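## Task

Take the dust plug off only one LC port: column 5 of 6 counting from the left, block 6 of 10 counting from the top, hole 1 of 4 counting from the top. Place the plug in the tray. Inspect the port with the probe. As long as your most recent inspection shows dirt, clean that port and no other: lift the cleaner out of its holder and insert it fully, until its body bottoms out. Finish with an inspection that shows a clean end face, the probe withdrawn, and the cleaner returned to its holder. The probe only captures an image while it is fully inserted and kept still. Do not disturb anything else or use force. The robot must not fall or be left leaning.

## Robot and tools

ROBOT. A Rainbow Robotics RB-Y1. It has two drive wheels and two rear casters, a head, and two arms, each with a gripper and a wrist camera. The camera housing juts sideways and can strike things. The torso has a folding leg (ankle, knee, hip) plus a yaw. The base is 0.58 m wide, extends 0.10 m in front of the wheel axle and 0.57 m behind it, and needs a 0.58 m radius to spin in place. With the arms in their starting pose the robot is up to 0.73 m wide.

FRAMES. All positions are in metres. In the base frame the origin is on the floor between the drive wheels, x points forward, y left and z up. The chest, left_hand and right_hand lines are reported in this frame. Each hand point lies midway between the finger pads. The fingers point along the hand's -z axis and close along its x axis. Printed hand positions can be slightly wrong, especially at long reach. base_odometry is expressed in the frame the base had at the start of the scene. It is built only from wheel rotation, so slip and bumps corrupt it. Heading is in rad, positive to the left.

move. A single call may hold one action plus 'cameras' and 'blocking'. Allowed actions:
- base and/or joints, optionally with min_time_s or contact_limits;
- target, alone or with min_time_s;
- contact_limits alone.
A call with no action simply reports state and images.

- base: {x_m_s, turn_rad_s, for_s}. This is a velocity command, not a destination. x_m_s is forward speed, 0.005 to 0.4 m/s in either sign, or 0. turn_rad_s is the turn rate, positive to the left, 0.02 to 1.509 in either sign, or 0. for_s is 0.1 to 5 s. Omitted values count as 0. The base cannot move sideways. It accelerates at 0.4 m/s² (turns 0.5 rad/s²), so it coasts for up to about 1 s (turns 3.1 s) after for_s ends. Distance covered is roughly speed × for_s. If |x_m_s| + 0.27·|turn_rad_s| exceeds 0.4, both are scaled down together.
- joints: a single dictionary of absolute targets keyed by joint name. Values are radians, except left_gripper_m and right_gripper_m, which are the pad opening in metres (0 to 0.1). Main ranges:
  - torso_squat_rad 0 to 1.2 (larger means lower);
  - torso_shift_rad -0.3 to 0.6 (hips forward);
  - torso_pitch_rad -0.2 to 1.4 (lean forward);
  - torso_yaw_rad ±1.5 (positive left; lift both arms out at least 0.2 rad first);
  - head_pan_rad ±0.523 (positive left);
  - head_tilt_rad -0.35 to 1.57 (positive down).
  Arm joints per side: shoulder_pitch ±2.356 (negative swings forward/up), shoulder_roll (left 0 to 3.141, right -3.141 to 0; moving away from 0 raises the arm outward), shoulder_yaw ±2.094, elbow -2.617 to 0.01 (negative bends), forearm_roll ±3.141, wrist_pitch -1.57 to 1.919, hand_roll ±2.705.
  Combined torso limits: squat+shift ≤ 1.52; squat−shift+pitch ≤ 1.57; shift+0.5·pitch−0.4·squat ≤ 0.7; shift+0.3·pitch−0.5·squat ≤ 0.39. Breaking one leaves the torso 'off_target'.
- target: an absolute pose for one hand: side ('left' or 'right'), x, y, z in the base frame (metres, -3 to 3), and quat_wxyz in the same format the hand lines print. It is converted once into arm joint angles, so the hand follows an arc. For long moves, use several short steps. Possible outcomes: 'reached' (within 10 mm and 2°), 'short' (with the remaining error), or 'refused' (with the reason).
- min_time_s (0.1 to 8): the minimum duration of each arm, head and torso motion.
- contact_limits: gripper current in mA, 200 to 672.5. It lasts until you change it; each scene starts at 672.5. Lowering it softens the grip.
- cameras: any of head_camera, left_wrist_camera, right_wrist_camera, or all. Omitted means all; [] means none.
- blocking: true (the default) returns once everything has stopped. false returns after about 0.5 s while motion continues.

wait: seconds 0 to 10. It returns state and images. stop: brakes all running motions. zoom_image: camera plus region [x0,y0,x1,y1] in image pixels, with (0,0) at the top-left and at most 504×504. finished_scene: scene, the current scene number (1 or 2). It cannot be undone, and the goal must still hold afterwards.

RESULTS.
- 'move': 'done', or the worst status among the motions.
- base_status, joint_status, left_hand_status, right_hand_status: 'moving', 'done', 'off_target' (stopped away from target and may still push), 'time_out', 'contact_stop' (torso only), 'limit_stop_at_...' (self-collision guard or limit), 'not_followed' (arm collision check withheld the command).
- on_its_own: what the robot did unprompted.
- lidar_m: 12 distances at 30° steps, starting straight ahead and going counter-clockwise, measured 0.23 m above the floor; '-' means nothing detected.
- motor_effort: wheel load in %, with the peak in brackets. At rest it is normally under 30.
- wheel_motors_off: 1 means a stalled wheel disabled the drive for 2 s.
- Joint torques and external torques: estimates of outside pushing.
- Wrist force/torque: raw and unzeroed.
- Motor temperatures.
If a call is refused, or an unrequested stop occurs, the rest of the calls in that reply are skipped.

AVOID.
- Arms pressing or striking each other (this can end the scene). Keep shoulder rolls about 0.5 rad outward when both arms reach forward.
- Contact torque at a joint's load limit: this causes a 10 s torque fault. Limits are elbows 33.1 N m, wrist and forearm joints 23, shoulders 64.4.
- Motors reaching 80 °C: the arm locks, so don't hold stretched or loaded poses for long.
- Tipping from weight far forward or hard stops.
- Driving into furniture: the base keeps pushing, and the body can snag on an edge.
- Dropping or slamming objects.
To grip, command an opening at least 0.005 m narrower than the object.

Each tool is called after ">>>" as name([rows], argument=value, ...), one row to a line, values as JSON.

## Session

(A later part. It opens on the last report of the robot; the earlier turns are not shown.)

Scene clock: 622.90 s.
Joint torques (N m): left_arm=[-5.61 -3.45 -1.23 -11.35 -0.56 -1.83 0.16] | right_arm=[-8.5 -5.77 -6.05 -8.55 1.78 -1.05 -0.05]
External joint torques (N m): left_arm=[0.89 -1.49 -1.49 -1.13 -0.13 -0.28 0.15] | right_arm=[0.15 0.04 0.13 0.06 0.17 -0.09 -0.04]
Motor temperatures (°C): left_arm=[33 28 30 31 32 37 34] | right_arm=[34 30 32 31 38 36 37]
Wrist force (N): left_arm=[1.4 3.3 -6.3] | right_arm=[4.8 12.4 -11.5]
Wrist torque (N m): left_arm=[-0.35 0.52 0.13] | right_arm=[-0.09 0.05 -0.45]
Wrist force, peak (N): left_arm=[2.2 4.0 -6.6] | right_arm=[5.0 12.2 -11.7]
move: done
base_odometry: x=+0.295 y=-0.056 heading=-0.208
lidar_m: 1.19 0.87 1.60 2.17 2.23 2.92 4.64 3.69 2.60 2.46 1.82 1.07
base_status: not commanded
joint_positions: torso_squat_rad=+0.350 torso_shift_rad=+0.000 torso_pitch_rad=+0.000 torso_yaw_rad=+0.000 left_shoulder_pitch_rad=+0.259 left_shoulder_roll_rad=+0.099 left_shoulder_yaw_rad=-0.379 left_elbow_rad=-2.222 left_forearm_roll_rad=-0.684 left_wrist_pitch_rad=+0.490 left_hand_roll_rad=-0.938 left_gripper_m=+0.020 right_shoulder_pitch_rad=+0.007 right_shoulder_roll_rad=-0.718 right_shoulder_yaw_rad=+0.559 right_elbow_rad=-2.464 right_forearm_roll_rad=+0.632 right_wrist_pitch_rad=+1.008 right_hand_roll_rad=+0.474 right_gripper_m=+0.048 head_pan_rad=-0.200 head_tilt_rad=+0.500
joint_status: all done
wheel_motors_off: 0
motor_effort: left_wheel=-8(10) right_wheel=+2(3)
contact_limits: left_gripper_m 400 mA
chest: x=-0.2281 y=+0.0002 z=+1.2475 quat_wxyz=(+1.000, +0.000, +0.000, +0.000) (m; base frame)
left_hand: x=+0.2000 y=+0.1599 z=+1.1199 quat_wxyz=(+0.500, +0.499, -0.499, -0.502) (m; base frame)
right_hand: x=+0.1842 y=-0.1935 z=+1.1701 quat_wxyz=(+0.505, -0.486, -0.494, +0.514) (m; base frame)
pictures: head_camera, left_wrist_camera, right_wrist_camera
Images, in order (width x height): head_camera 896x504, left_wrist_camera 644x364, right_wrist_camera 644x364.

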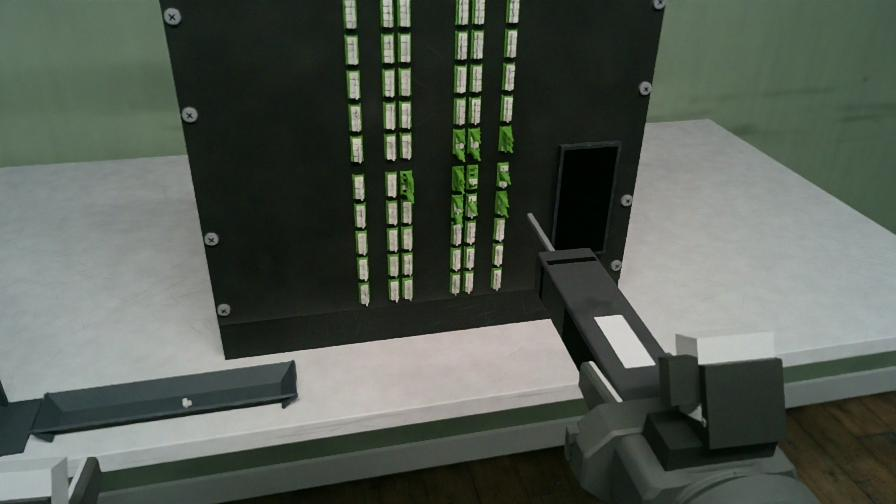

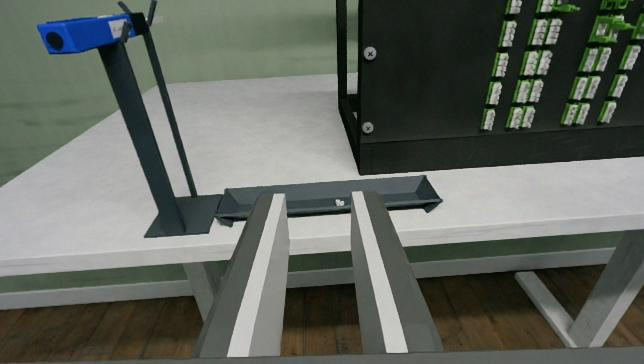

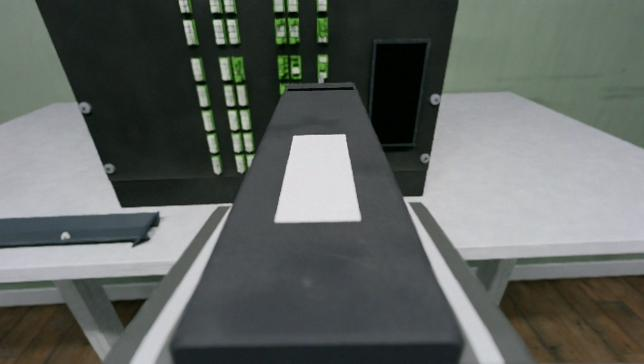

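>>> move(base={"turn_rad_s":0.03,"for_s":0.9}, joints={"head_pan_rad":-0.2,"head_tilt_rad":0.25})

>>> move(target={"side":"right","x":0.2,"y":-0.185,"z":1.18,"quat_wxyz":[0.5,-0.5,-0.5,0.5]}, min_time_s=2)

Scene clock: 666.00 s.
Joint torques (N m): left_arm=[-5.35 -2.83 -0.78 -11.29 -0.53 -1.81 0.44] | right_arm=[-8.71 -5.27 -6.03 -8.62 1.79 -1.1 -0.28]
External joint torques (N m): left_arm=[1.14 -0.86 -1.04 -1.07 -0.1 -0.25 0.42] | right_arm=[-0.06 0.54 0.15 -0.01 0.18 -0.14 -0.27]
Motor temperatures (°C): left_arm=[32 28 30 31 32 37 34] | right_arm=[34 30 32 31 38 36 37]
Wrist force (N): left_arm=[1.4 3.4 -6.4] | right_arm=[5.0 11.9 -11.3]
Wrist torque (N m): left_arm=[-0.38 0.52 0.12] | right_arm=[-0.03 0.09 -0.46]
Wrist force, peak (N): left_arm=[2.0 4.0 -6.7] | right_arm=[4.9 12.4 -11.8]
move: done
base_odometry: x=+0.295 y=-0.056 heading=-0.182
lidar_m: 1.19 0.86 1.66 2.16 2.25 2.98 4.64 3.62 2.58 2.46 1.76 1.07
base_status: done (sent for 0.9 of 0.9 s)
joint_positions: torso_squat_rad=+0.350 torso_shift_rad=+0.000 torso_pitch_rad=+0.000 torso_yaw_rad=+0.000 left_shoulder_pitch_rad=+0.259 left_shoulder_roll_rad=+0.099 left_shoulder_yaw_rad=-0.379 left_elbow_rad=-2.222 left_forearm_roll_rad=-0.684 left_wrist_pitch_rad=+0.490 left_hand_roll_rad=-0.938 left_gripper_m=+0.020 right_shoulder_pitch_rad=+0.007 right_shoulder_roll_rad=-0.718 right_shoulder_yaw_rad=+0.559 right_elbow_rad=-2.464 right_forearm_roll_rad=+0.632 right_wrist_pitch_rad=+1.008 right_hand_roll_rad=+0.474 right_gripper_m=+0.048 head_pan_rad=-0.200 head_tilt_rad=+0.250
joint_status: all done
wheel_motors_off: 0
motor_effort: left_wheel=-5(21) right_wheel=+5(15)
contact_limits: left_gripper_m 400 mA
chest: x=-0.2281 y=+0.0003 z=+1.2475 quat_wxyz=(+1.000, +0.000, +0.000, +0.000) (m; base frame)
left_hand: x=+0.1999 y=+0.1600 z=+1.1199 quat_wxyz=(+0.500, +0.499, -0.499, -0.502) (m; base frame)
right_hand: x=+0.1843 y=-0.1934 z=+1.1701 quat_wxyz=(+0.505, -0.486, -0.494, +0.514) (m; base frame)
pictures: head_camera, left_wrist_camera, right_wrist_camera
Images, in order (width x height): head_camera 896x504, left_wrist_camera 644x364, right_wrist_camera 644x364.

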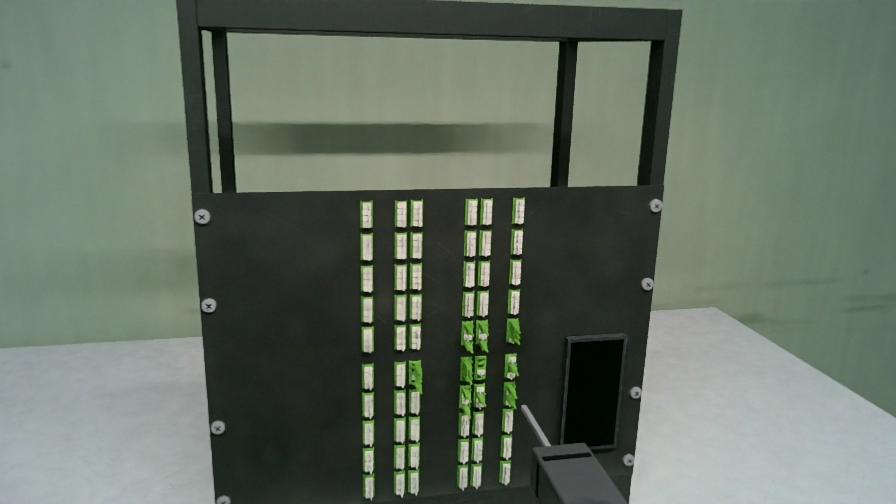

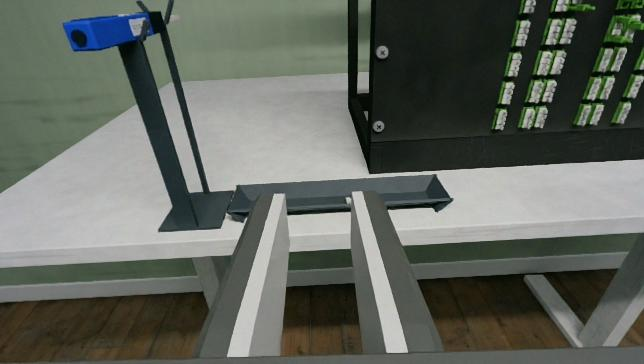

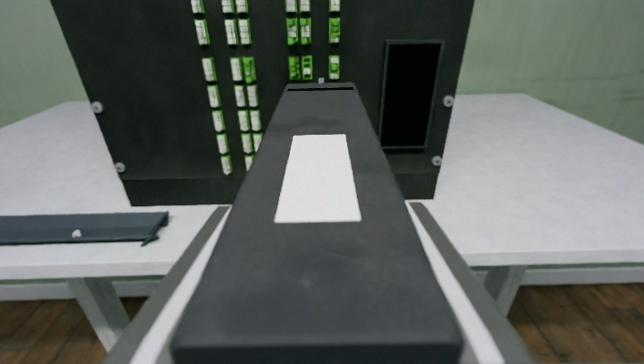

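Scene clock: 668.33 s.
Joint torques (N m): left_arm=[-5.77 -3.15 -0.68 -11.41 -0.51 -1.76 0.25] | right_arm=[-11.63 -4.01 -4.78 -8.31 2.12 -1.02 0.26]
External joint torques (N m): left_arm=[0.73 -1.19 -0.94 -1.19 -0.08 -0.2 0.24] | right_arm=[-1.88 1.14 1.37 0.27 0.52 -0.04 0.26]
Motor temperatures (°C): left_arm=[32 28 30 31 32 37 34] | right_arm=[34 30 32 31 38 36 37]
Wrist force (N): left_arm=[1.9 3.4 -6.6] | right_arm=[4.9 12.2 -10.9]
Wrist torque (N m): left_arm=[-0.35 0.58 0.12] | right_arm=[-0.07 0.09 -0.45]
Wrist force, peak (N): left_arm=[1.7 3.2 -6.8] | right_arm=[4.8 12.3 -11.8]
move: done
base_odometry: x=+0.295 y=-0.056 heading=-0.182
lidar_m: 1.19 0.87 1.67 2.17 2.23 2.99 4.64 3.62 2.58 2.46 1.76 1.07
base_status: not commanded
joint_positions: torso_squat_rad=+0.350 torso_shift_rad=+0.000 torso_pitch_rad=+0.000 torso_yaw_rad=+0.000 left_shoulder_pitch_rad=+0.259 left_shoulder_roll_rad=+0.099 left_shoulder_yaw_rad=-0.379 left_elbow_rad=-2.222 left_forearm_roll_rad=-0.684 left_wrist_pitch_rad=+0.490 left_hand_roll_rad=-0.938 left_gripper_m=+0.020 right_shoulder_pitch_rad=-0.058 right_shoulder_roll_rad=-0.659 right_shoulder_yaw_rad=+0.569 right_elbow_rad=-2.409 right_forearm_roll_rad=+0.663 right_wrist_pitch_rad=+1.015 right_hand_roll_rad=+0.486 right_gripper_m=+0.048 head_pan_rad=-0.200 head_tilt_rad=+0.250
joint_status: all done
wheel_motors_off: 0
motor_effort: left_wheel=-5(6) right_wheel=+4(5)
contact_limits: left_gripper_m 400 mA
chest: x=-0.2281 y=+0.0003 z=+1.2475 quat_wxyz=(+1.000, +0.000, +0.000, +0.000) (m; base frame)
left_hand: x=+0.1999 y=+0.1600 z=+1.1199 quat_wxyz=(+0.500, +0.499, -0.499, -0.502) (m; base frame)
right_hand: x=+0.1999 y=-0.1852 z=+1.1798 quat_wxyz=(+0.500, -0.500, -0.500, +0.500) (m; base frame)
right_hand_status: reached (checked arc, planned for 2.0 s): 0 mm and 0.0 deg off.
pictures: head_camera, left_wrist_camera, right_wrist_camera
Images, in order (width x height): head_camera 896x504, left_wrist_camera 644x364, right_wrist_camera 644x364.

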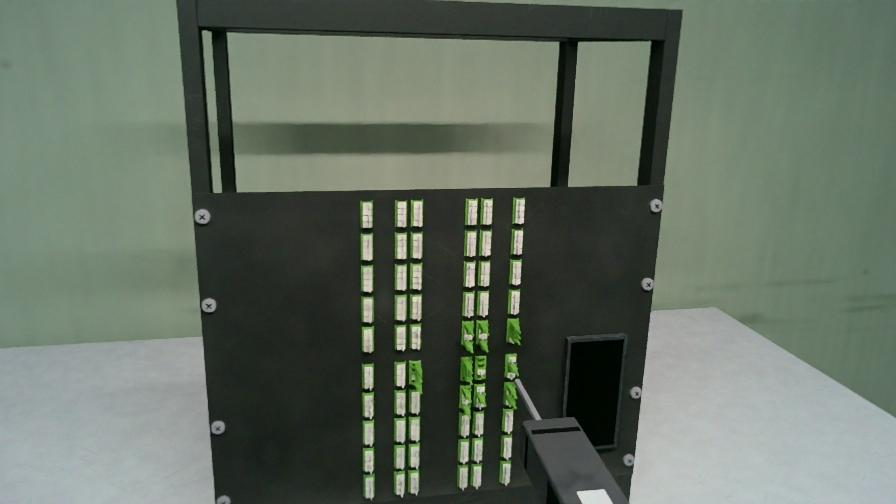

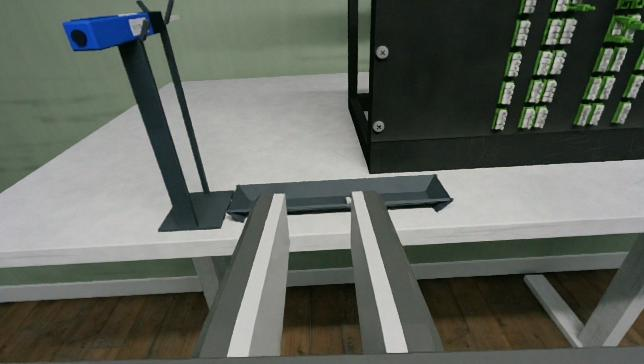

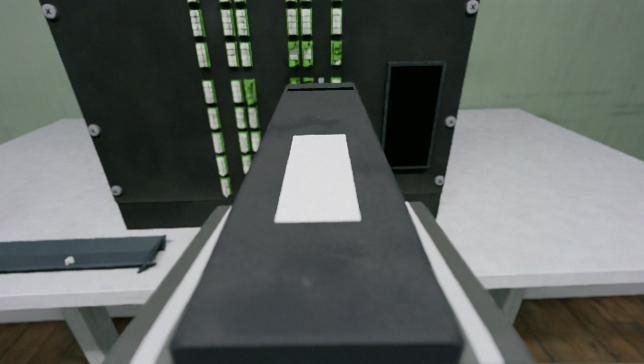

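>>> zoom_image(camera="right_wrist_camera", region=[270, 40, 370, 110])

>>> zoom_image(camera="head_camera", region=[440, 320, 600, 480])

Scaled by 5.040 from the camera's 644x364 image, which has a finer 1265x715 frame.

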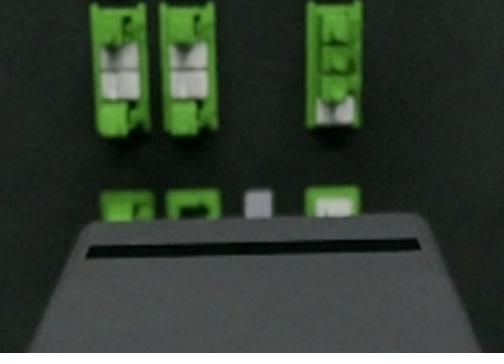

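Scaled by 3.150 from the camera's 896x504 image, which has a finer 1280x720 frame.

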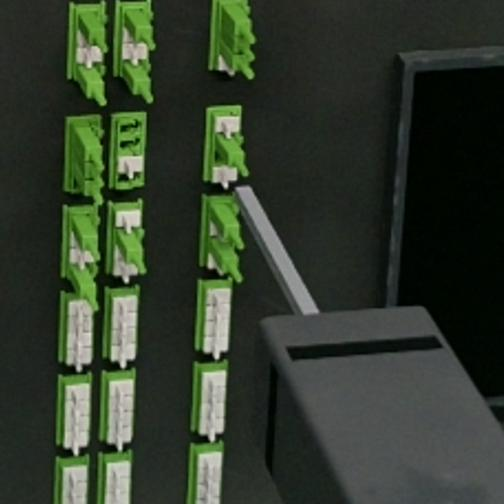

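>>> move(target={"side":"right","x":0.27,"y":-0.170,"z":1.175,"quat_wxyz":[0.5,-0.5,-0.5,0.5]}, min_time_s=3, cameras=["head_camera","right_wrist_camera"])

>>> zoom_image(camera="right_wrist_camera", region=[270, 30, 370, 100])

>>> zoom_image(camera="head_camera", region=[440, 300, 600, 460])

Scene clock: 695.80 s.
Joint torques (N m): left_arm=[-5.76 -3.18 -0.71 -11.34 -0.56 -1.85 0.25] | right_arm=[-15.05 -3.48 -7.88 -8.04 1.44 -1.38 -0.4]
External joint torques (N m): left_arm=[0.73 -1.21 -0.97 -1.12 -0.13 -0.29 0.23] | right_arm=[-1.06 1.33 -0.81 0.37 -0.11 -0.43 -0.4]
Motor temperatures (°C): left_arm=[31 28 30 31 32 37 34] | right_arm=[35 30 32 31 38 36 37]
Wrist force (N): left_arm=[1.1 3.2 -6.2] | right_arm=[4.5 12.0 -11.0]
Wrist torque (N m): left_arm=[-0.33 0.49 0.13] | right_arm=[-0.03 0.04 -0.45]
Wrist force, peak (N): left_arm=[1.8 4.0 -6.9] | right_arm=[4.9 12.4 -11.6]
move: done
base_odometry: x=+0.295 y=-0.056 heading=-0.182
lidar_m: 1.20 0.87 1.66 2.16 2.24 2.99 4.63 3.62 2.59 2.46 1.77 1.08
base_status: not commanded
joint_positions: torso_squat_rad=+0.350 torso_shift_rad=+0.000 torso_pitch_rad=+0.000 torso_yaw_rad=+0.000 left_shoulder_pitch_rad=+0.259 left_shoulder_roll_rad=+0.099 left_shoulder_yaw_rad=-0.379 left_elbow_rad=-2.222 left_forearm_roll_rad=-0.684 left_wrist_pitch_rad=+0.490 left_hand_roll_rad=-0.938 left_gripper_m=+0.020 right_shoulder_pitch_rad=-0.268 right_shoulder_roll_rad=-0.575 right_shoulder_yaw_rad=+0.557 right_elbow_rad=-2.132 right_forearm_roll_rad=+0.600 right_wrist_pitch_rad=+0.950 right_hand_roll_rad=+0.470 right_gripper_m=+0.048 head_pan_rad=-0.200 head_tilt_rad=+0.250
joint_status: all done
wheel_motors_off: 0
motor_effort: left_wheel=-5(6) right_wheel=+5(5)
contact_limits: left_gripper_m 400 mA
chest: x=-0.2281 y=+0.0003 z=+1.2475 quat_wxyz=(+1.000, +0.000, +0.000, +0.000) (m; base frame)
left_hand: x=+0.1999 y=+0.1600 z=+1.1199 quat_wxyz=(+0.500, +0.499, -0.499, -0.502) (m; base frame)
right_hand: x=+0.2699 y=-0.1701 z=+1.1747 quat_wxyz=(+0.500, -0.500, -0.500, +0.500) (m; base frame)
right_hand_status: reached (checked arc, planned for 3.0 s): 0 mm and 0.0 deg off.
pictures: head_camera, right_wrist_camera
Images, in order (width x height): head_camera 896x504, right_wrist_camera 644x364.

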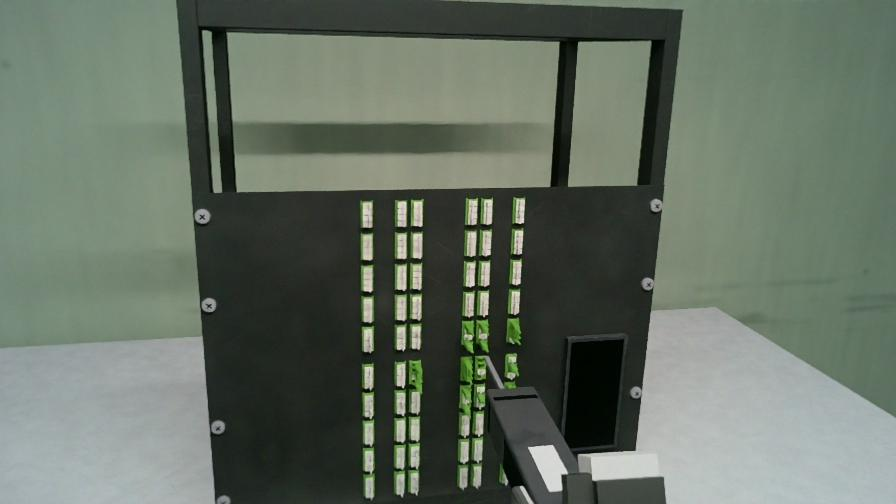

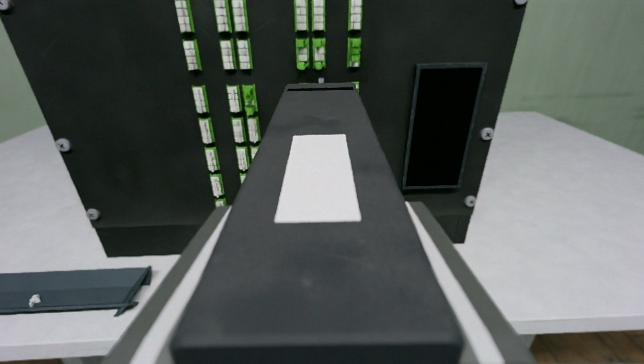

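Scaled by 5.040 from the camera's 644x364 image, which has a finer 1265x715 frame.

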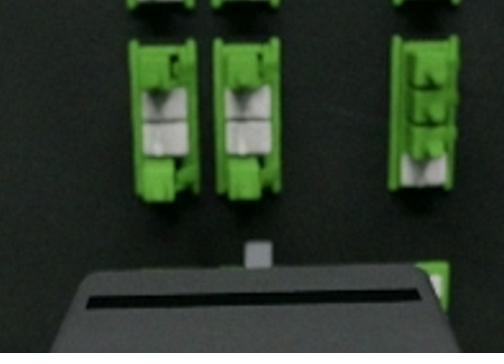

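Scaled by 3.150 from the camera's 896x504 image, which has a finer 1280x720 frame.

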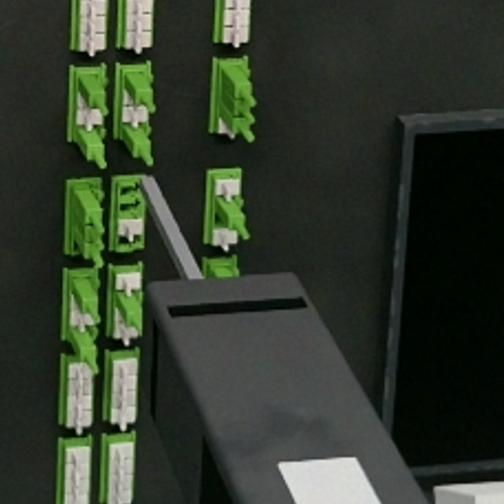

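>>> move(target={"side":"right","x":0.27,"y":-0.1685,"z":1.162,"quat_wxyz":[0.5,-0.5,-0.5,0.5]}, min_time_s=2, cameras=["head_camera","right_wrist_camera"])

>>> zoom_image(camera="right_wrist_camera", region=[280, 40, 360, 100])

>>> zoom_image(camera="head_camera", region=[450, 330, 530, 410])

Scene clock: 708.17 s.
Joint torques (N m): left_arm=[-5.57 -2.95 -1.08 -11.55 -0.57 -1.76 0.36] | right_arm=[-12.56 -3.26 -6.18 -8.19 1.97 -1.3 -0.52]
External joint torques (N m): left_arm=[0.92 -0.99 -1.33 -1.33 -0.14 -0.21 0.34] | right_arm=[1.24 1.29 0.74 0.45 0.44 -0.41 -0.51]
Motor temperatures (°C): left_arm=[31 28 30 31 32 37 34] | right_arm=[35 30 32 31 38 36 37]
Wrist force (N): left_arm=[1.8 3.6 -5.8] | right_arm=[4.7 12.1 -11.4]
Wrist torque (N m): left_arm=[-0.39 0.56 0.13] | right_arm=[-0.04 0.05 -0.45]
Wrist force, peak (N): left_arm=[2.1 3.7 -6.8] | right_arm=[4.8 12.6 -11.4]
move: done
base_odometry: x=+0.295 y=-0.056 heading=-0.182
lidar_m: 1.19 0.86 1.66 2.17 2.25 2.99 4.64 3.62 2.58 2.46 1.76 1.06
base_status: not commanded
joint_positions: torso_squat_rad=+0.350 torso_shift_rad=+0.000 torso_pitch_rad=+0.000 torso_yaw_rad=+0.000 left_shoulder_pitch_rad=+0.259 left_shoulder_roll_rad=+0.099 left_shoulder_yaw_rad=-0.379 left_elbow_rad=-2.222 left_forearm_roll_rad=-0.684 left_wrist_pitch_rad=+0.490 left_hand_roll_rad=-0.938 left_gripper_m=+0.020 right_shoulder_pitch_rad=-0.248 right_shoulder_roll_rad=-0.561 right_shoulder_yaw_rad=+0.569 right_elbow_rad=-2.103 right_forearm_roll_rad=+0.642 right_wrist_pitch_rad=+0.921 right_hand_roll_rad=+0.443 right_gripper_m=+0.048 head_pan_rad=-0.200 head_tilt_rad=+0.250
joint_status: all done
wheel_motors_off: 0
motor_effort: left_wheel=-5(6) right_wheel=+5(5)
contact_limits: left_gripper_m 400 mA
chest: x=-0.2281 y=+0.0003 z=+1.2475 quat_wxyz=(+1.000, +0.000, +0.000, +0.000) (m; base frame)
left_hand: x=+0.1999 y=+0.1600 z=+1.1199 quat_wxyz=(+0.500, +0.499, -0.499, -0.502) (m; base frame)
right_hand: x=+0.2697 y=-0.1684 z=+1.1621 quat_wxyz=(+0.500, -0.499, -0.499, +0.501) (m; base frame)
right_hand_status: reached (checked arc, planned for 2.0 s): 0 mm and 0.2 deg off.
pictures: head_camera, right_wrist_camera
Images, in order (width x height): head_camera 896x504, right_wrist_camera 644x364.

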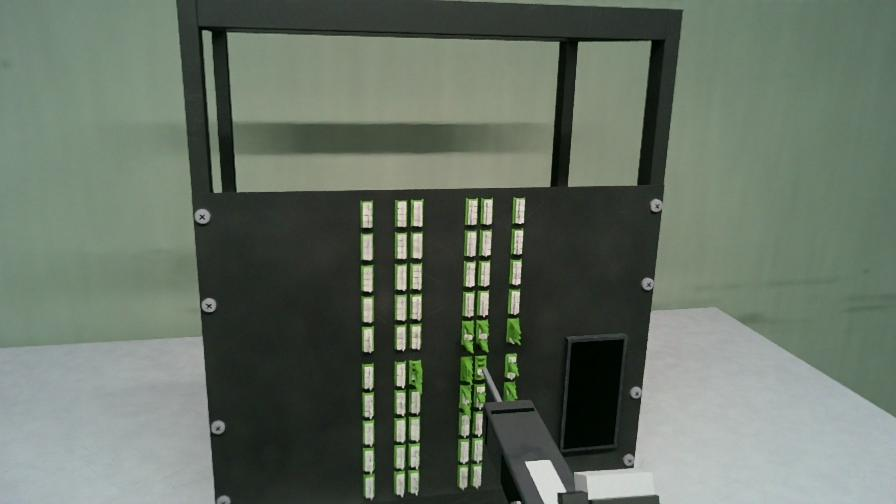

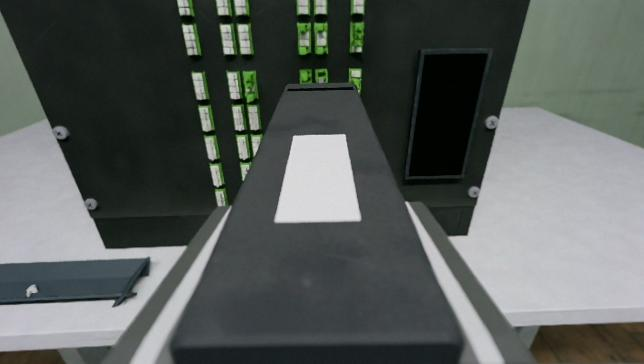

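Scaled by 6.300 from the camera's 644x364 image, which has a finer 1265x715 frame.

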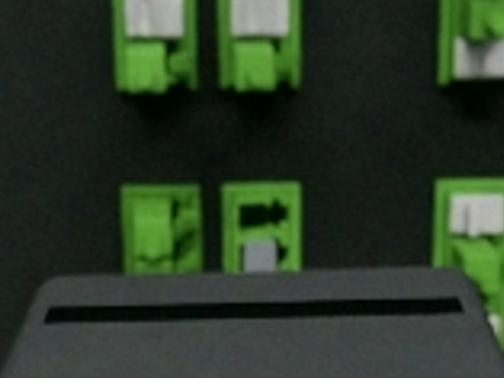

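Scaled by 6.300 from the camera's 896x504 image, which has a finer 1280x720 frame.

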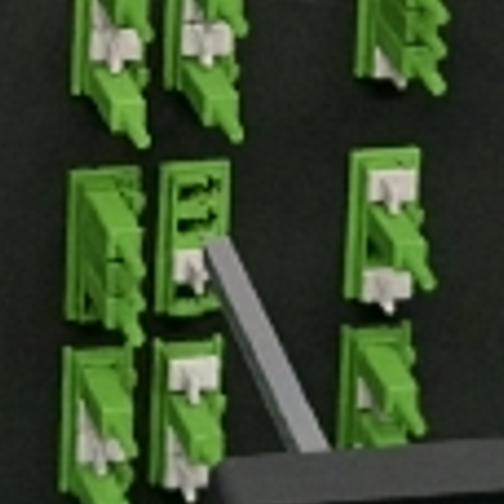

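>>> zoom_image(camera="right_wrist_camera", region=[310, 64, 334, 88])

>>> zoom_image(camera="head_camera", region=[472, 350, 502, 380])

Scaled by 21.000 from the camera's 644x364 image, which has a finer 1265x715 frame.

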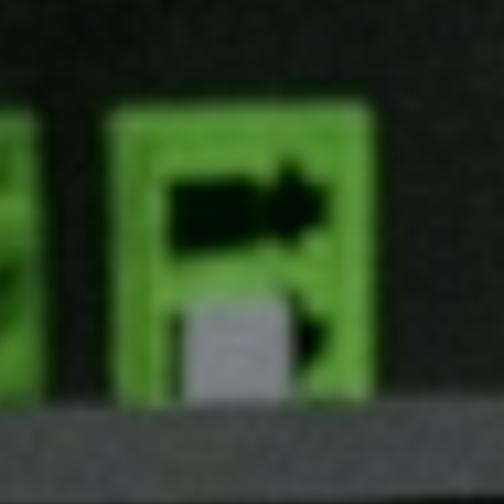

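Scaled by 16.800 from the camera's 896x504 image, which has a finer 1280x720 frame.

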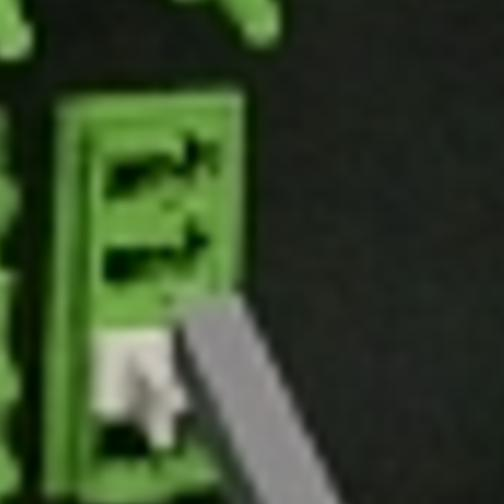

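>>> move(target={"side":"right","x":0.277,"y":-0.167,"z":1.1643,"quat_wxyz":[0.5,-0.5,-0.5,0.5]}, min_time_s=2, cameras=["head_camera","right_wrist_camera"])

>>> zoom_image(camera="right_wrist_camera", region=[306, 60, 336, 90])

>>> zoom_image(camera="head_camera", region=[467, 345, 507, 385])

Scene clock: 730.03 s.
Joint torques (N m): left_arm=[-5.13 -2.89 -0.91 -11.24 -0.55 -1.99 0.26] | right_arm=[-15.41 -2.92 -8.03 -8.28 1.5 -1.38 0.34]
External joint torques (N m): left_arm=[1.36 -0.93 -1.17 -1.02 -0.13 -0.43 0.24] | right_arm=[-1.17 1.63 -1.03 0.32 -0.02 -0.48 0.35]
Motor temperatures (°C): left_arm=[31 28 30 31 32 37 34] | right_arm=[35 30 32 31 38 36 36]
Wrist force (N): left_arm=[1.2 3.3 -6.6] | right_arm=[4.5 12.2 -11.1]
Wrist torque (N m): left_arm=[-0.36 0.49 0.15] | right_arm=[-0.05 0.01 -0.45]
Wrist force, peak (N): left_arm=[1.8 3.3 -7.0] | right_arm=[4.6 12.4 -11.6]
move: done
base_odometry: x=+0.295 y=-0.056 heading=-0.182
lidar_m: 1.19 0.88 1.65 2.17 2.24 3.00 4.64 3.63 2.58 2.46 1.78 1.07
base_status: not commanded
joint_positions: torso_squat_rad=+0.350 torso_shift_rad=+0.000 torso_pitch_rad=+0.000 torso_yaw_rad=+0.000 left_shoulder_pitch_rad=+0.259 left_shoulder_roll_rad=+0.099 left_shoulder_yaw_rad=-0.379 left_elbow_rad=-2.222 left_forearm_roll_rad=-0.684 left_wrist_pitch_rad=+0.490 left_hand_roll_rad=-0.938 left_gripper_m=+0.020 right_shoulder_pitch_rad=-0.271 right_shoulder_roll_rad=-0.553 right_shoulder_yaw_rad=+0.566 right_elbow_rad=-2.079 right_forearm_roll_rad=+0.634 right_wrist_pitch_rad=+0.917 right_hand_roll_rad=+0.443 right_gripper_m=+0.048 head_pan_rad=-0.200 head_tilt_rad=+0.250
joint_status: all done
wheel_motors_off: 0
motor_effort: left_wheel=-5(6) right_wheel=+5(6)
contact_limits: left_gripper_m 400 mA
chest: x=-0.2281 y=+0.0003 z=+1.2475 quat_wxyz=(+1.000, +0.000, +0.000, +0.000) (m; base frame)
left_hand: x=+0.1999 y=+0.1600 z=+1.1199 quat_wxyz=(+0.500, +0.499, -0.499, -0.502) (m; base frame)
right_hand: x=+0.2766 y=-0.1671 z=+1.1641 quat_wxyz=(+0.500, -0.500, -0.500, +0.500) (m; base frame)
right_hand_status: reached (checked arc, planned for 2.0 s): 0 mm and 0.0 deg off.
pictures: head_camera, right_wrist_camera
Images, in order (width x height): head_camera 896x504, right_wrist_camera 644x364.

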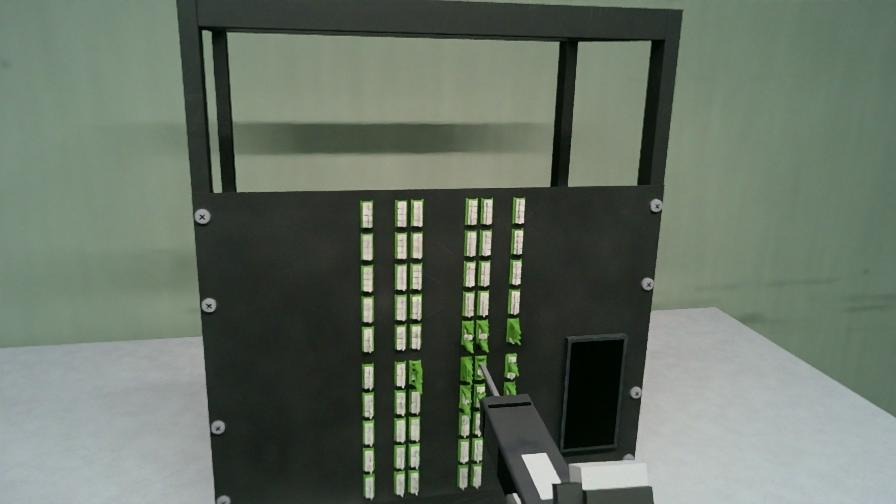

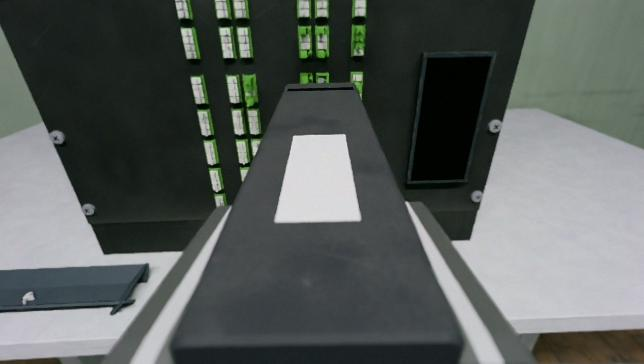

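Scaled by 16.800 from the camera's 644x364 image, which has a finer 1265x715 frame.

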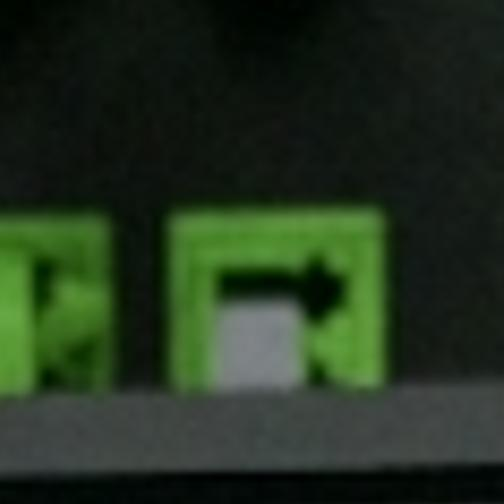

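Scaled by 12.600 from the camera's 896x504 image, which has a finer 1280x720 frame.

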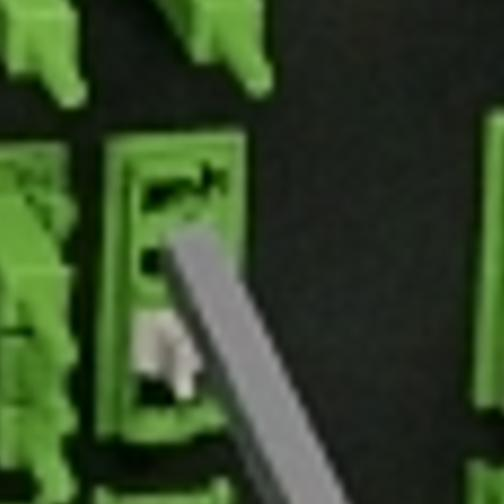

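>>> move(target={"side":"right","x":0.281,"y":-0.1668,"z":1.1650,"quat_wxyz":[0.5,-0.5,-0.5,0.5]}, min_time_s=2, cameras=["head_camera","right_wrist_camera"])

>>> zoom_image(camera="right_wrist_camera", region=[306, 60, 336, 90])

>>> zoom_image(camera="head_camera", region=[467, 345, 507, 385])

Scene clock: 746.37 s.
Joint torques (N m): left_arm=[-5.43 -3.32 -0.87 -11.23 -0.47 -1.97 0.22] | right_arm=[-15.86 -3.21 -8.07 -8.04 1.42 -1.21 -0.28]
External joint torques (N m): left_arm=[1.06 -1.36 -1.13 -1.01 -0.04 -0.41 0.21] | right_arm=[-1.36 1.38 -1.02 0.54 -0.1 -0.31 -0.27]
Motor temperatures (°C): left_arm=[31 28 30 32 32 37 34] | right_arm=[35 30 32 31 38 36 36]
Wrist force (N): left_arm=[1.7 2.9 -6.9] | right_arm=[4.8 12.3 -11.5]
Wrist torque (N m): left_arm=[-0.28 0.56 0.11] | right_arm=[-0.07 0.06 -0.45]
Wrist force, peak (N): left_arm=[1.5 3.7 -7.0] | right_arm=[4.9 12.5 -11.4]
move: done
base_odometry: x=+0.295 y=-0.056 heading=-0.182
lidar_m: 1.20 0.87 1.65 2.17 2.23 2.98 4.65 3.62 2.59 2.46 1.76 1.06
base_status: not commanded
joint_positions: torso_squat_rad=+0.350 torso_shift_rad=+0.000 torso_pitch_rad=+0.000 torso_yaw_rad=+0.000 left_shoulder_pitch_rad=+0.259 left_shoulder_roll_rad=+0.099 left_shoulder_yaw_rad=-0.379 left_elbow_rad=-2.222 left_forearm_roll_rad=-0.684 left_wrist_pitch_rad=+0.490 left_hand_roll_rad=-0.938 left_gripper_m=+0.020 right_shoulder_pitch_rad=-0.284 right_shoulder_roll_rad=-0.551 right_shoulder_yaw_rad=+0.563 right_elbow_rad=-2.063 right_forearm_roll_rad=+0.628 right_wrist_pitch_rad=+0.913 right_hand_roll_rad=+0.443 right_gripper_m=+0.048 head_pan_rad=-0.200 head_tilt_rad=+0.250
joint_status: all done
wheel_motors_off: 0
motor_effort: left_wheel=-5(6) right_wheel=+5(5)
contact_limits: left_gripper_m 400 mA
chest: x=-0.2281 y=+0.0003 z=+1.2475 quat_wxyz=(+1.000, +0.000, +0.000, +0.000) (m; base frame)
left_hand: x=+0.1999 y=+0.1600 z=+1.1199 quat_wxyz=(+0.500, +0.499, -0.499, -0.502) (m; base frame)
right_hand: x=+0.2808 y=-0.1669 z=+1.1647 quat_wxyz=(+0.500, -0.500, -0.500, +0.500) (m; base frame)
right_hand_status: reached (checked arc, planned for 2.0 s): 0 mm and 0.0 deg off.
pictures: head_camera, right_wrist_camera
Images, in order (width x height): head_camera 896x504, right_wrist_camera 644x364.

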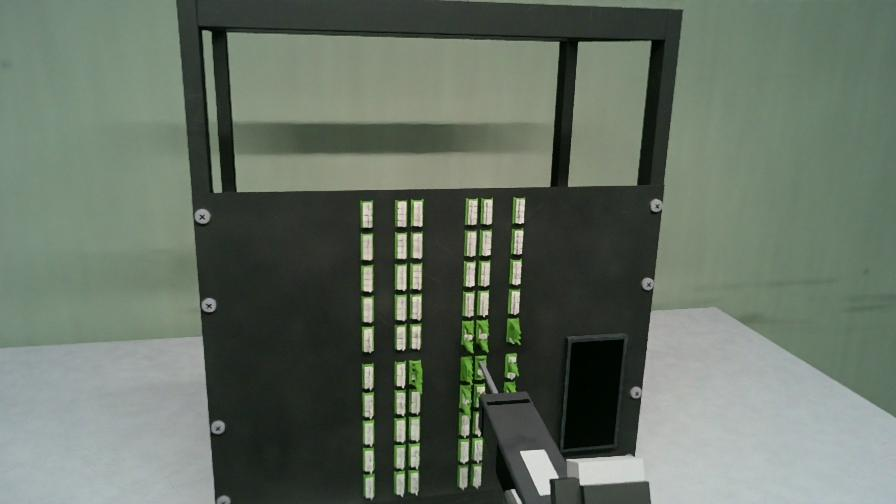

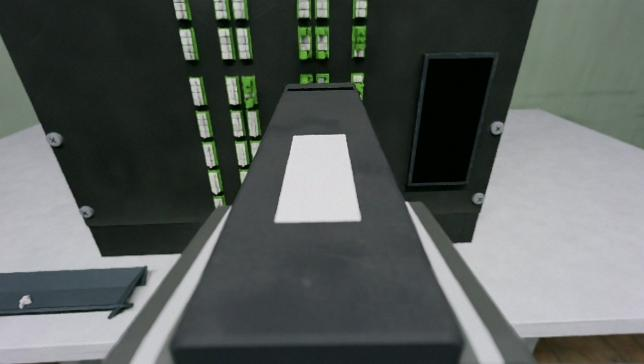

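Scaled by 16.800 from the camera's 644x364 image, which has a finer 1265x715 frame.

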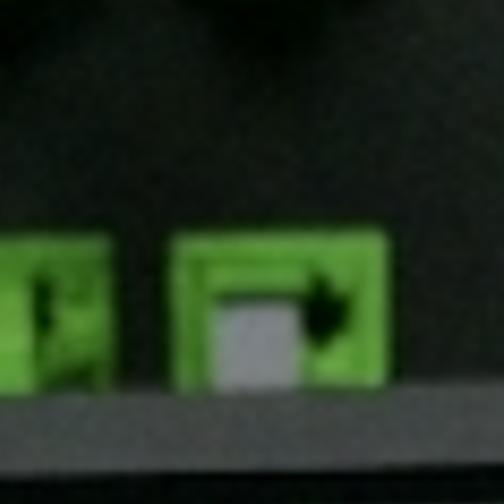

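Scaled by 12.600 from the camera's 896x504 image, which has a finer 1280x720 frame.

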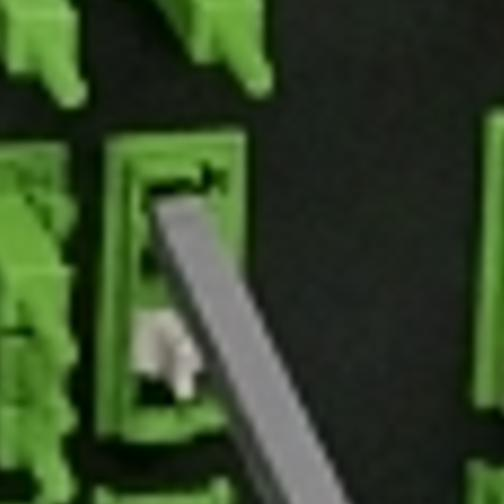

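>>> move(target={"side":"right","x":0.284,"y":-0.1666,"z":1.1655,"quat_wxyz":[0.5,-0.5,-0.5,0.5]}, min_time_s=2, cameras=["head_camera","right_wrist_camera"])

>>> zoom_image(camera="right_wrist_camera", region=[306, 60, 336, 90])

>>> zoom_image(camera="head_camera", region=[467, 345, 507, 385])

Scene clock: 761.23 s.
Joint torques (N m): left_arm=[-5.64 -3.07 -0.68 -11.25 -0.65 -1.77 0.35] | right_arm=[-15.97 -3.07 -8.16 -8.08 1.53 -1.31 -0.35]
External joint torques (N m): left_arm=[0.85 -1.11 -0.93 -1.03 -0.22 -0.21 0.34] | right_arm=[-1.28 1.55 -1.06 0.48 0.01 -0.41 -0.34]
Motor temperatures (°C): left_arm=[31 28 30 32 32 37 34] | right_arm=[35 30 32 31 38 36 36]
Wrist force (N): left_arm=[1.6 3.2 -6.5] | right_arm=[4.8 11.9 -11.0]
Wrist torque (N m): left_arm=[-0.35 0.54 0.15] | right_arm=[-0.02 0.17 -0.47]
Wrist force, peak (N): left_arm=[2.0 3.8 -7.0] | right_arm=[5.0 12.3 -11.7]
move: done
base_odometry: x=+0.295 y=-0.056 heading=-0.182
lidar_m: 1.19 0.88 1.65 2.16 2.23 2.98 4.64 3.61 2.58 2.46 1.77 1.06
base_status: not commanded
joint_positions: torso_squat_rad=+0.350 torso_shift_rad=+0.000 torso_pitch_rad=+0.000 torso_yaw_rad=+0.000 left_shoulder_pitch_rad=+0.259 left_shoulder_roll_rad=+0.099 left_shoulder_yaw_rad=-0.379 left_elbow_rad=-2.222 left_forearm_roll_rad=-0.684 left_wrist_pitch_rad=+0.490 left_hand_roll_rad=-0.938 left_gripper_m=+0.020 right_shoulder_pitch_rad=-0.293 right_shoulder_roll_rad=-0.549 right_shoulder_yaw_rad=+0.562 right_elbow_rad=-2.052 right_forearm_roll_rad=+0.623 right_wrist_pitch_rad=+0.910 right_hand_roll_rad=+0.442 right_gripper_m=+0.048 head_pan_rad=-0.200 head_tilt_rad=+0.250
joint_status: all done
wheel_motors_off: 0
motor_effort: left_wheel=-6(6) right_wheel=+4(5)
contact_limits: left_gripper_m 400 mA
chest: x=-0.2281 y=+0.0003 z=+1.2475 quat_wxyz=(+1.000, +0.000, +0.000, +0.000) (m; base frame)
left_hand: x=+0.1999 y=+0.1600 z=+1.1199 quat_wxyz=(+0.500, +0.499, -0.499, -0.502) (m; base frame)
right_hand: x=+0.2838 y=-0.1667 z=+1.1652 quat_wxyz=(+0.500, -0.500, -0.500, +0.500) (m; base frame)
right_hand_status: reached (checked arc, planned for 2.0 s): 0 mm and 0.0 deg off.
pictures: head_camera, right_wrist_camera
Images, in order (width x height): head_camera 896x504, right_wrist_camera 644x364.

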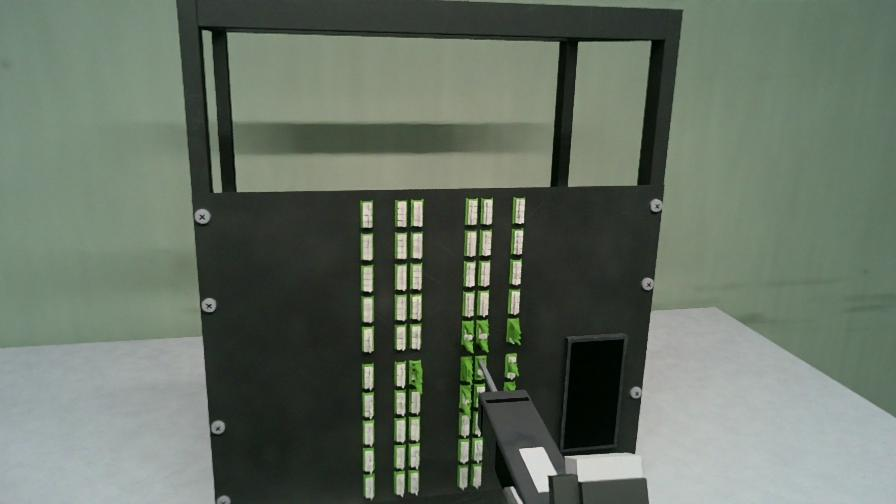

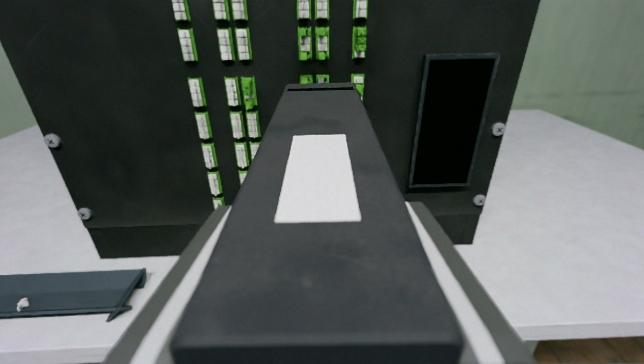

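Scaled by 16.800 from the camera's 644x364 image, which has a finer 1265x715 frame.

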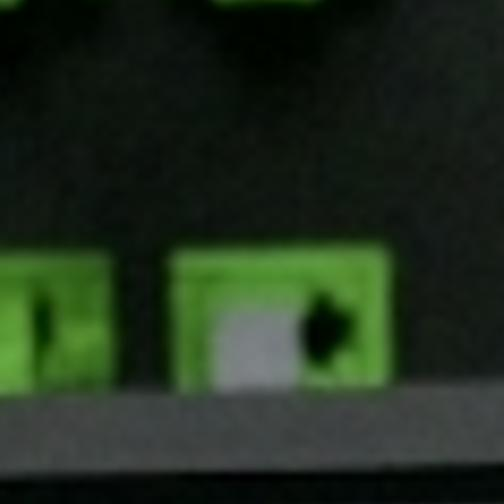

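Scaled by 12.600 from the camera's 896x504 image, which has a finer 1280x720 frame.

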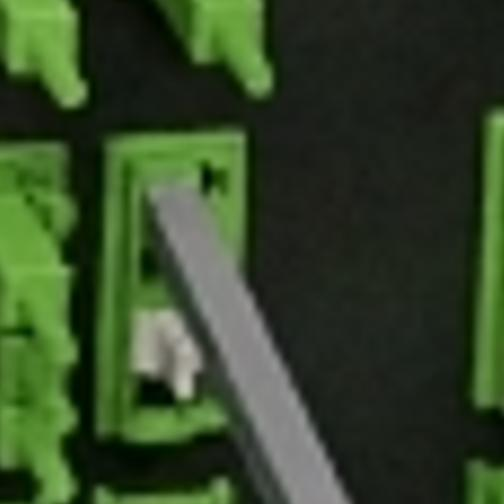

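>>> move(target={"side":"right","x":0.287,"y":-0.1666,"z":1.1660,"quat_wxyz":[0.5,-0.5,-0.5,0.5]}, min_time_s=2, cameras=["head_camera","right_wrist_camera"])

>>> zoom_image(camera="right_wrist_camera", region=[306, 60, 336, 90])

>>> zoom_image(camera="head_camera", region=[467, 345, 507, 385])

Scene clock: 770.60 s.
Joint torques (N m): left_arm=[-5.79 -3.12 -1.11 -11.1 -0.49 -1.84 0.25] | right_arm=[-17.35 -3.37 -8.51 -8.36 1.61 -1.6 -0.54]
External joint torques (N m): left_arm=[0.71 -1.15 -1.37 -0.88 -0.06 -0.28 0.23] | right_arm=[-2.48 1.29 -1.36 0.19 0.09 -0.71 -0.53]
Motor temperatures (°C): left_arm=[31 28 30 32 32 37 34] | right_arm=[35 30 32 31 38 36 36]
Wrist force (N): left_arm=[1.0 2.8 -5.8] | right_arm=[4.5 12.7 -9.2]
Wrist torque (N m): left_arm=[-0.28 0.50 0.12] | right_arm=[0.12 0.14 -0.46]
Wrist force, peak (N): left_arm=[1.5 3.5 -6.9] | right_arm=[4.4 12.6 -11.6]
move: done
base_odometry: x=+0.295 y=-0.056 heading=-0.182
lidar_m: 1.19 0.87 1.65 2.17 2.23 3.00 4.64 3.63 2.57 2.45 1.76 1.08
base_status: not commanded
joint_positions: torso_squat_rad=+0.350 torso_shift_rad=+0.000 torso_pitch_rad=+0.000 torso_yaw_rad=+0.000 left_shoulder_pitch_rad=+0.259 left_shoulder_roll_rad=+0.099 left_shoulder_yaw_rad=-0.379 left_elbow_rad=-2.222 left_forearm_roll_rad=-0.684 left_wrist_pitch_rad=+0.490 left_hand_roll_rad=-0.938 left_gripper_m=+0.020 right_shoulder_pitch_rad=-0.302 right_shoulder_roll_rad=-0.547 right_shoulder_yaw_rad=+0.560 right_elbow_rad=-2.041 right_forearm_roll_rad=+0.619 right_wrist_pitch_rad=+0.907 right_hand_roll_rad=+0.442 right_gripper_m=+0.048 head_pan_rad=-0.200 head_tilt_rad=+0.250
joint_status: all done
wheel_motors_off: 0
motor_effort: left_wheel=-5(6) right_wheel=+5(5)
contact_limits: left_gripper_m 400 mA
chest: x=-0.2281 y=+0.0003 z=+1.2475 quat_wxyz=(+1.000, +0.000, +0.000, +0.000) (m; base frame)
left_hand: x=+0.1999 y=+0.1600 z=+1.1199 quat_wxyz=(+0.500, +0.499, -0.499, -0.502) (m; base frame)
right_hand: x=+0.2868 y=-0.1667 z=+1.1656 quat_wxyz=(+0.500, -0.500, -0.500, +0.500) (m; base frame)
right_hand_status: reached (checked arc, planned for 2.0 s): 0 mm and 0.1 deg off.
pictures: head_camera, right_wrist_camera
Images, in order (width x height): head_camera 896x504, right_wrist_camera 644x364.

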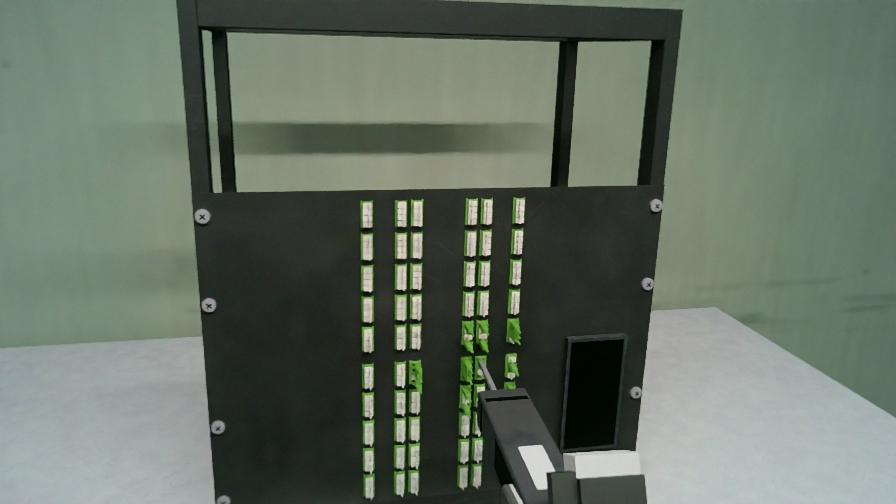

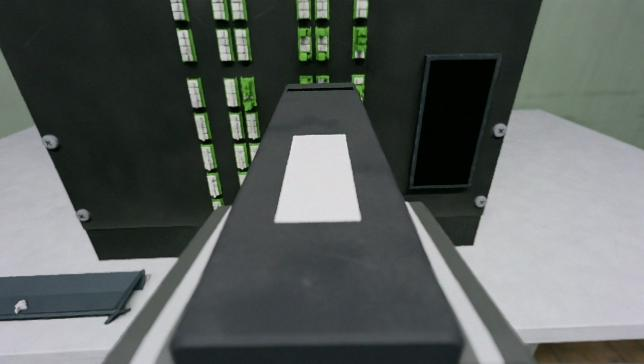

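Scaled by 16.800 from the camera's 644x364 image, which has a finer 1265x715 frame.

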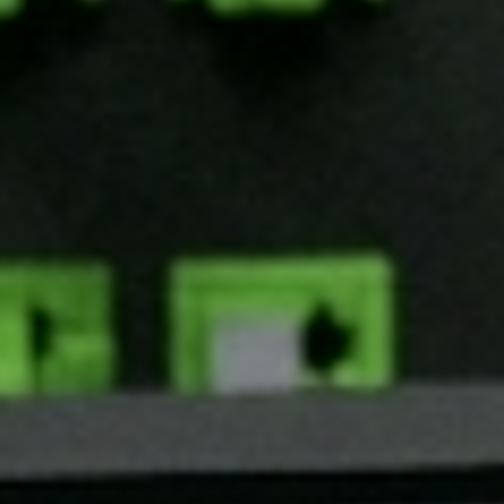

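Scaled by 12.600 from the camera's 896x504 image, which has a finer 1280x720 frame.

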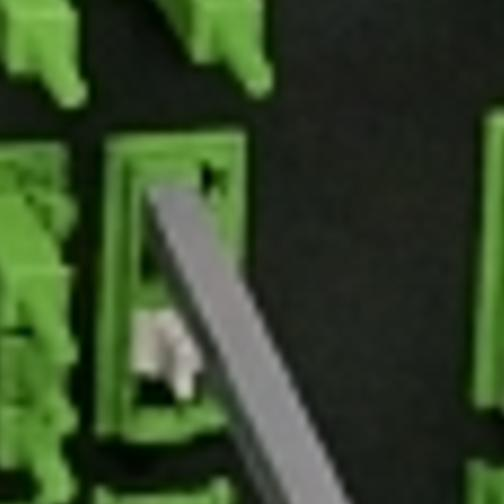

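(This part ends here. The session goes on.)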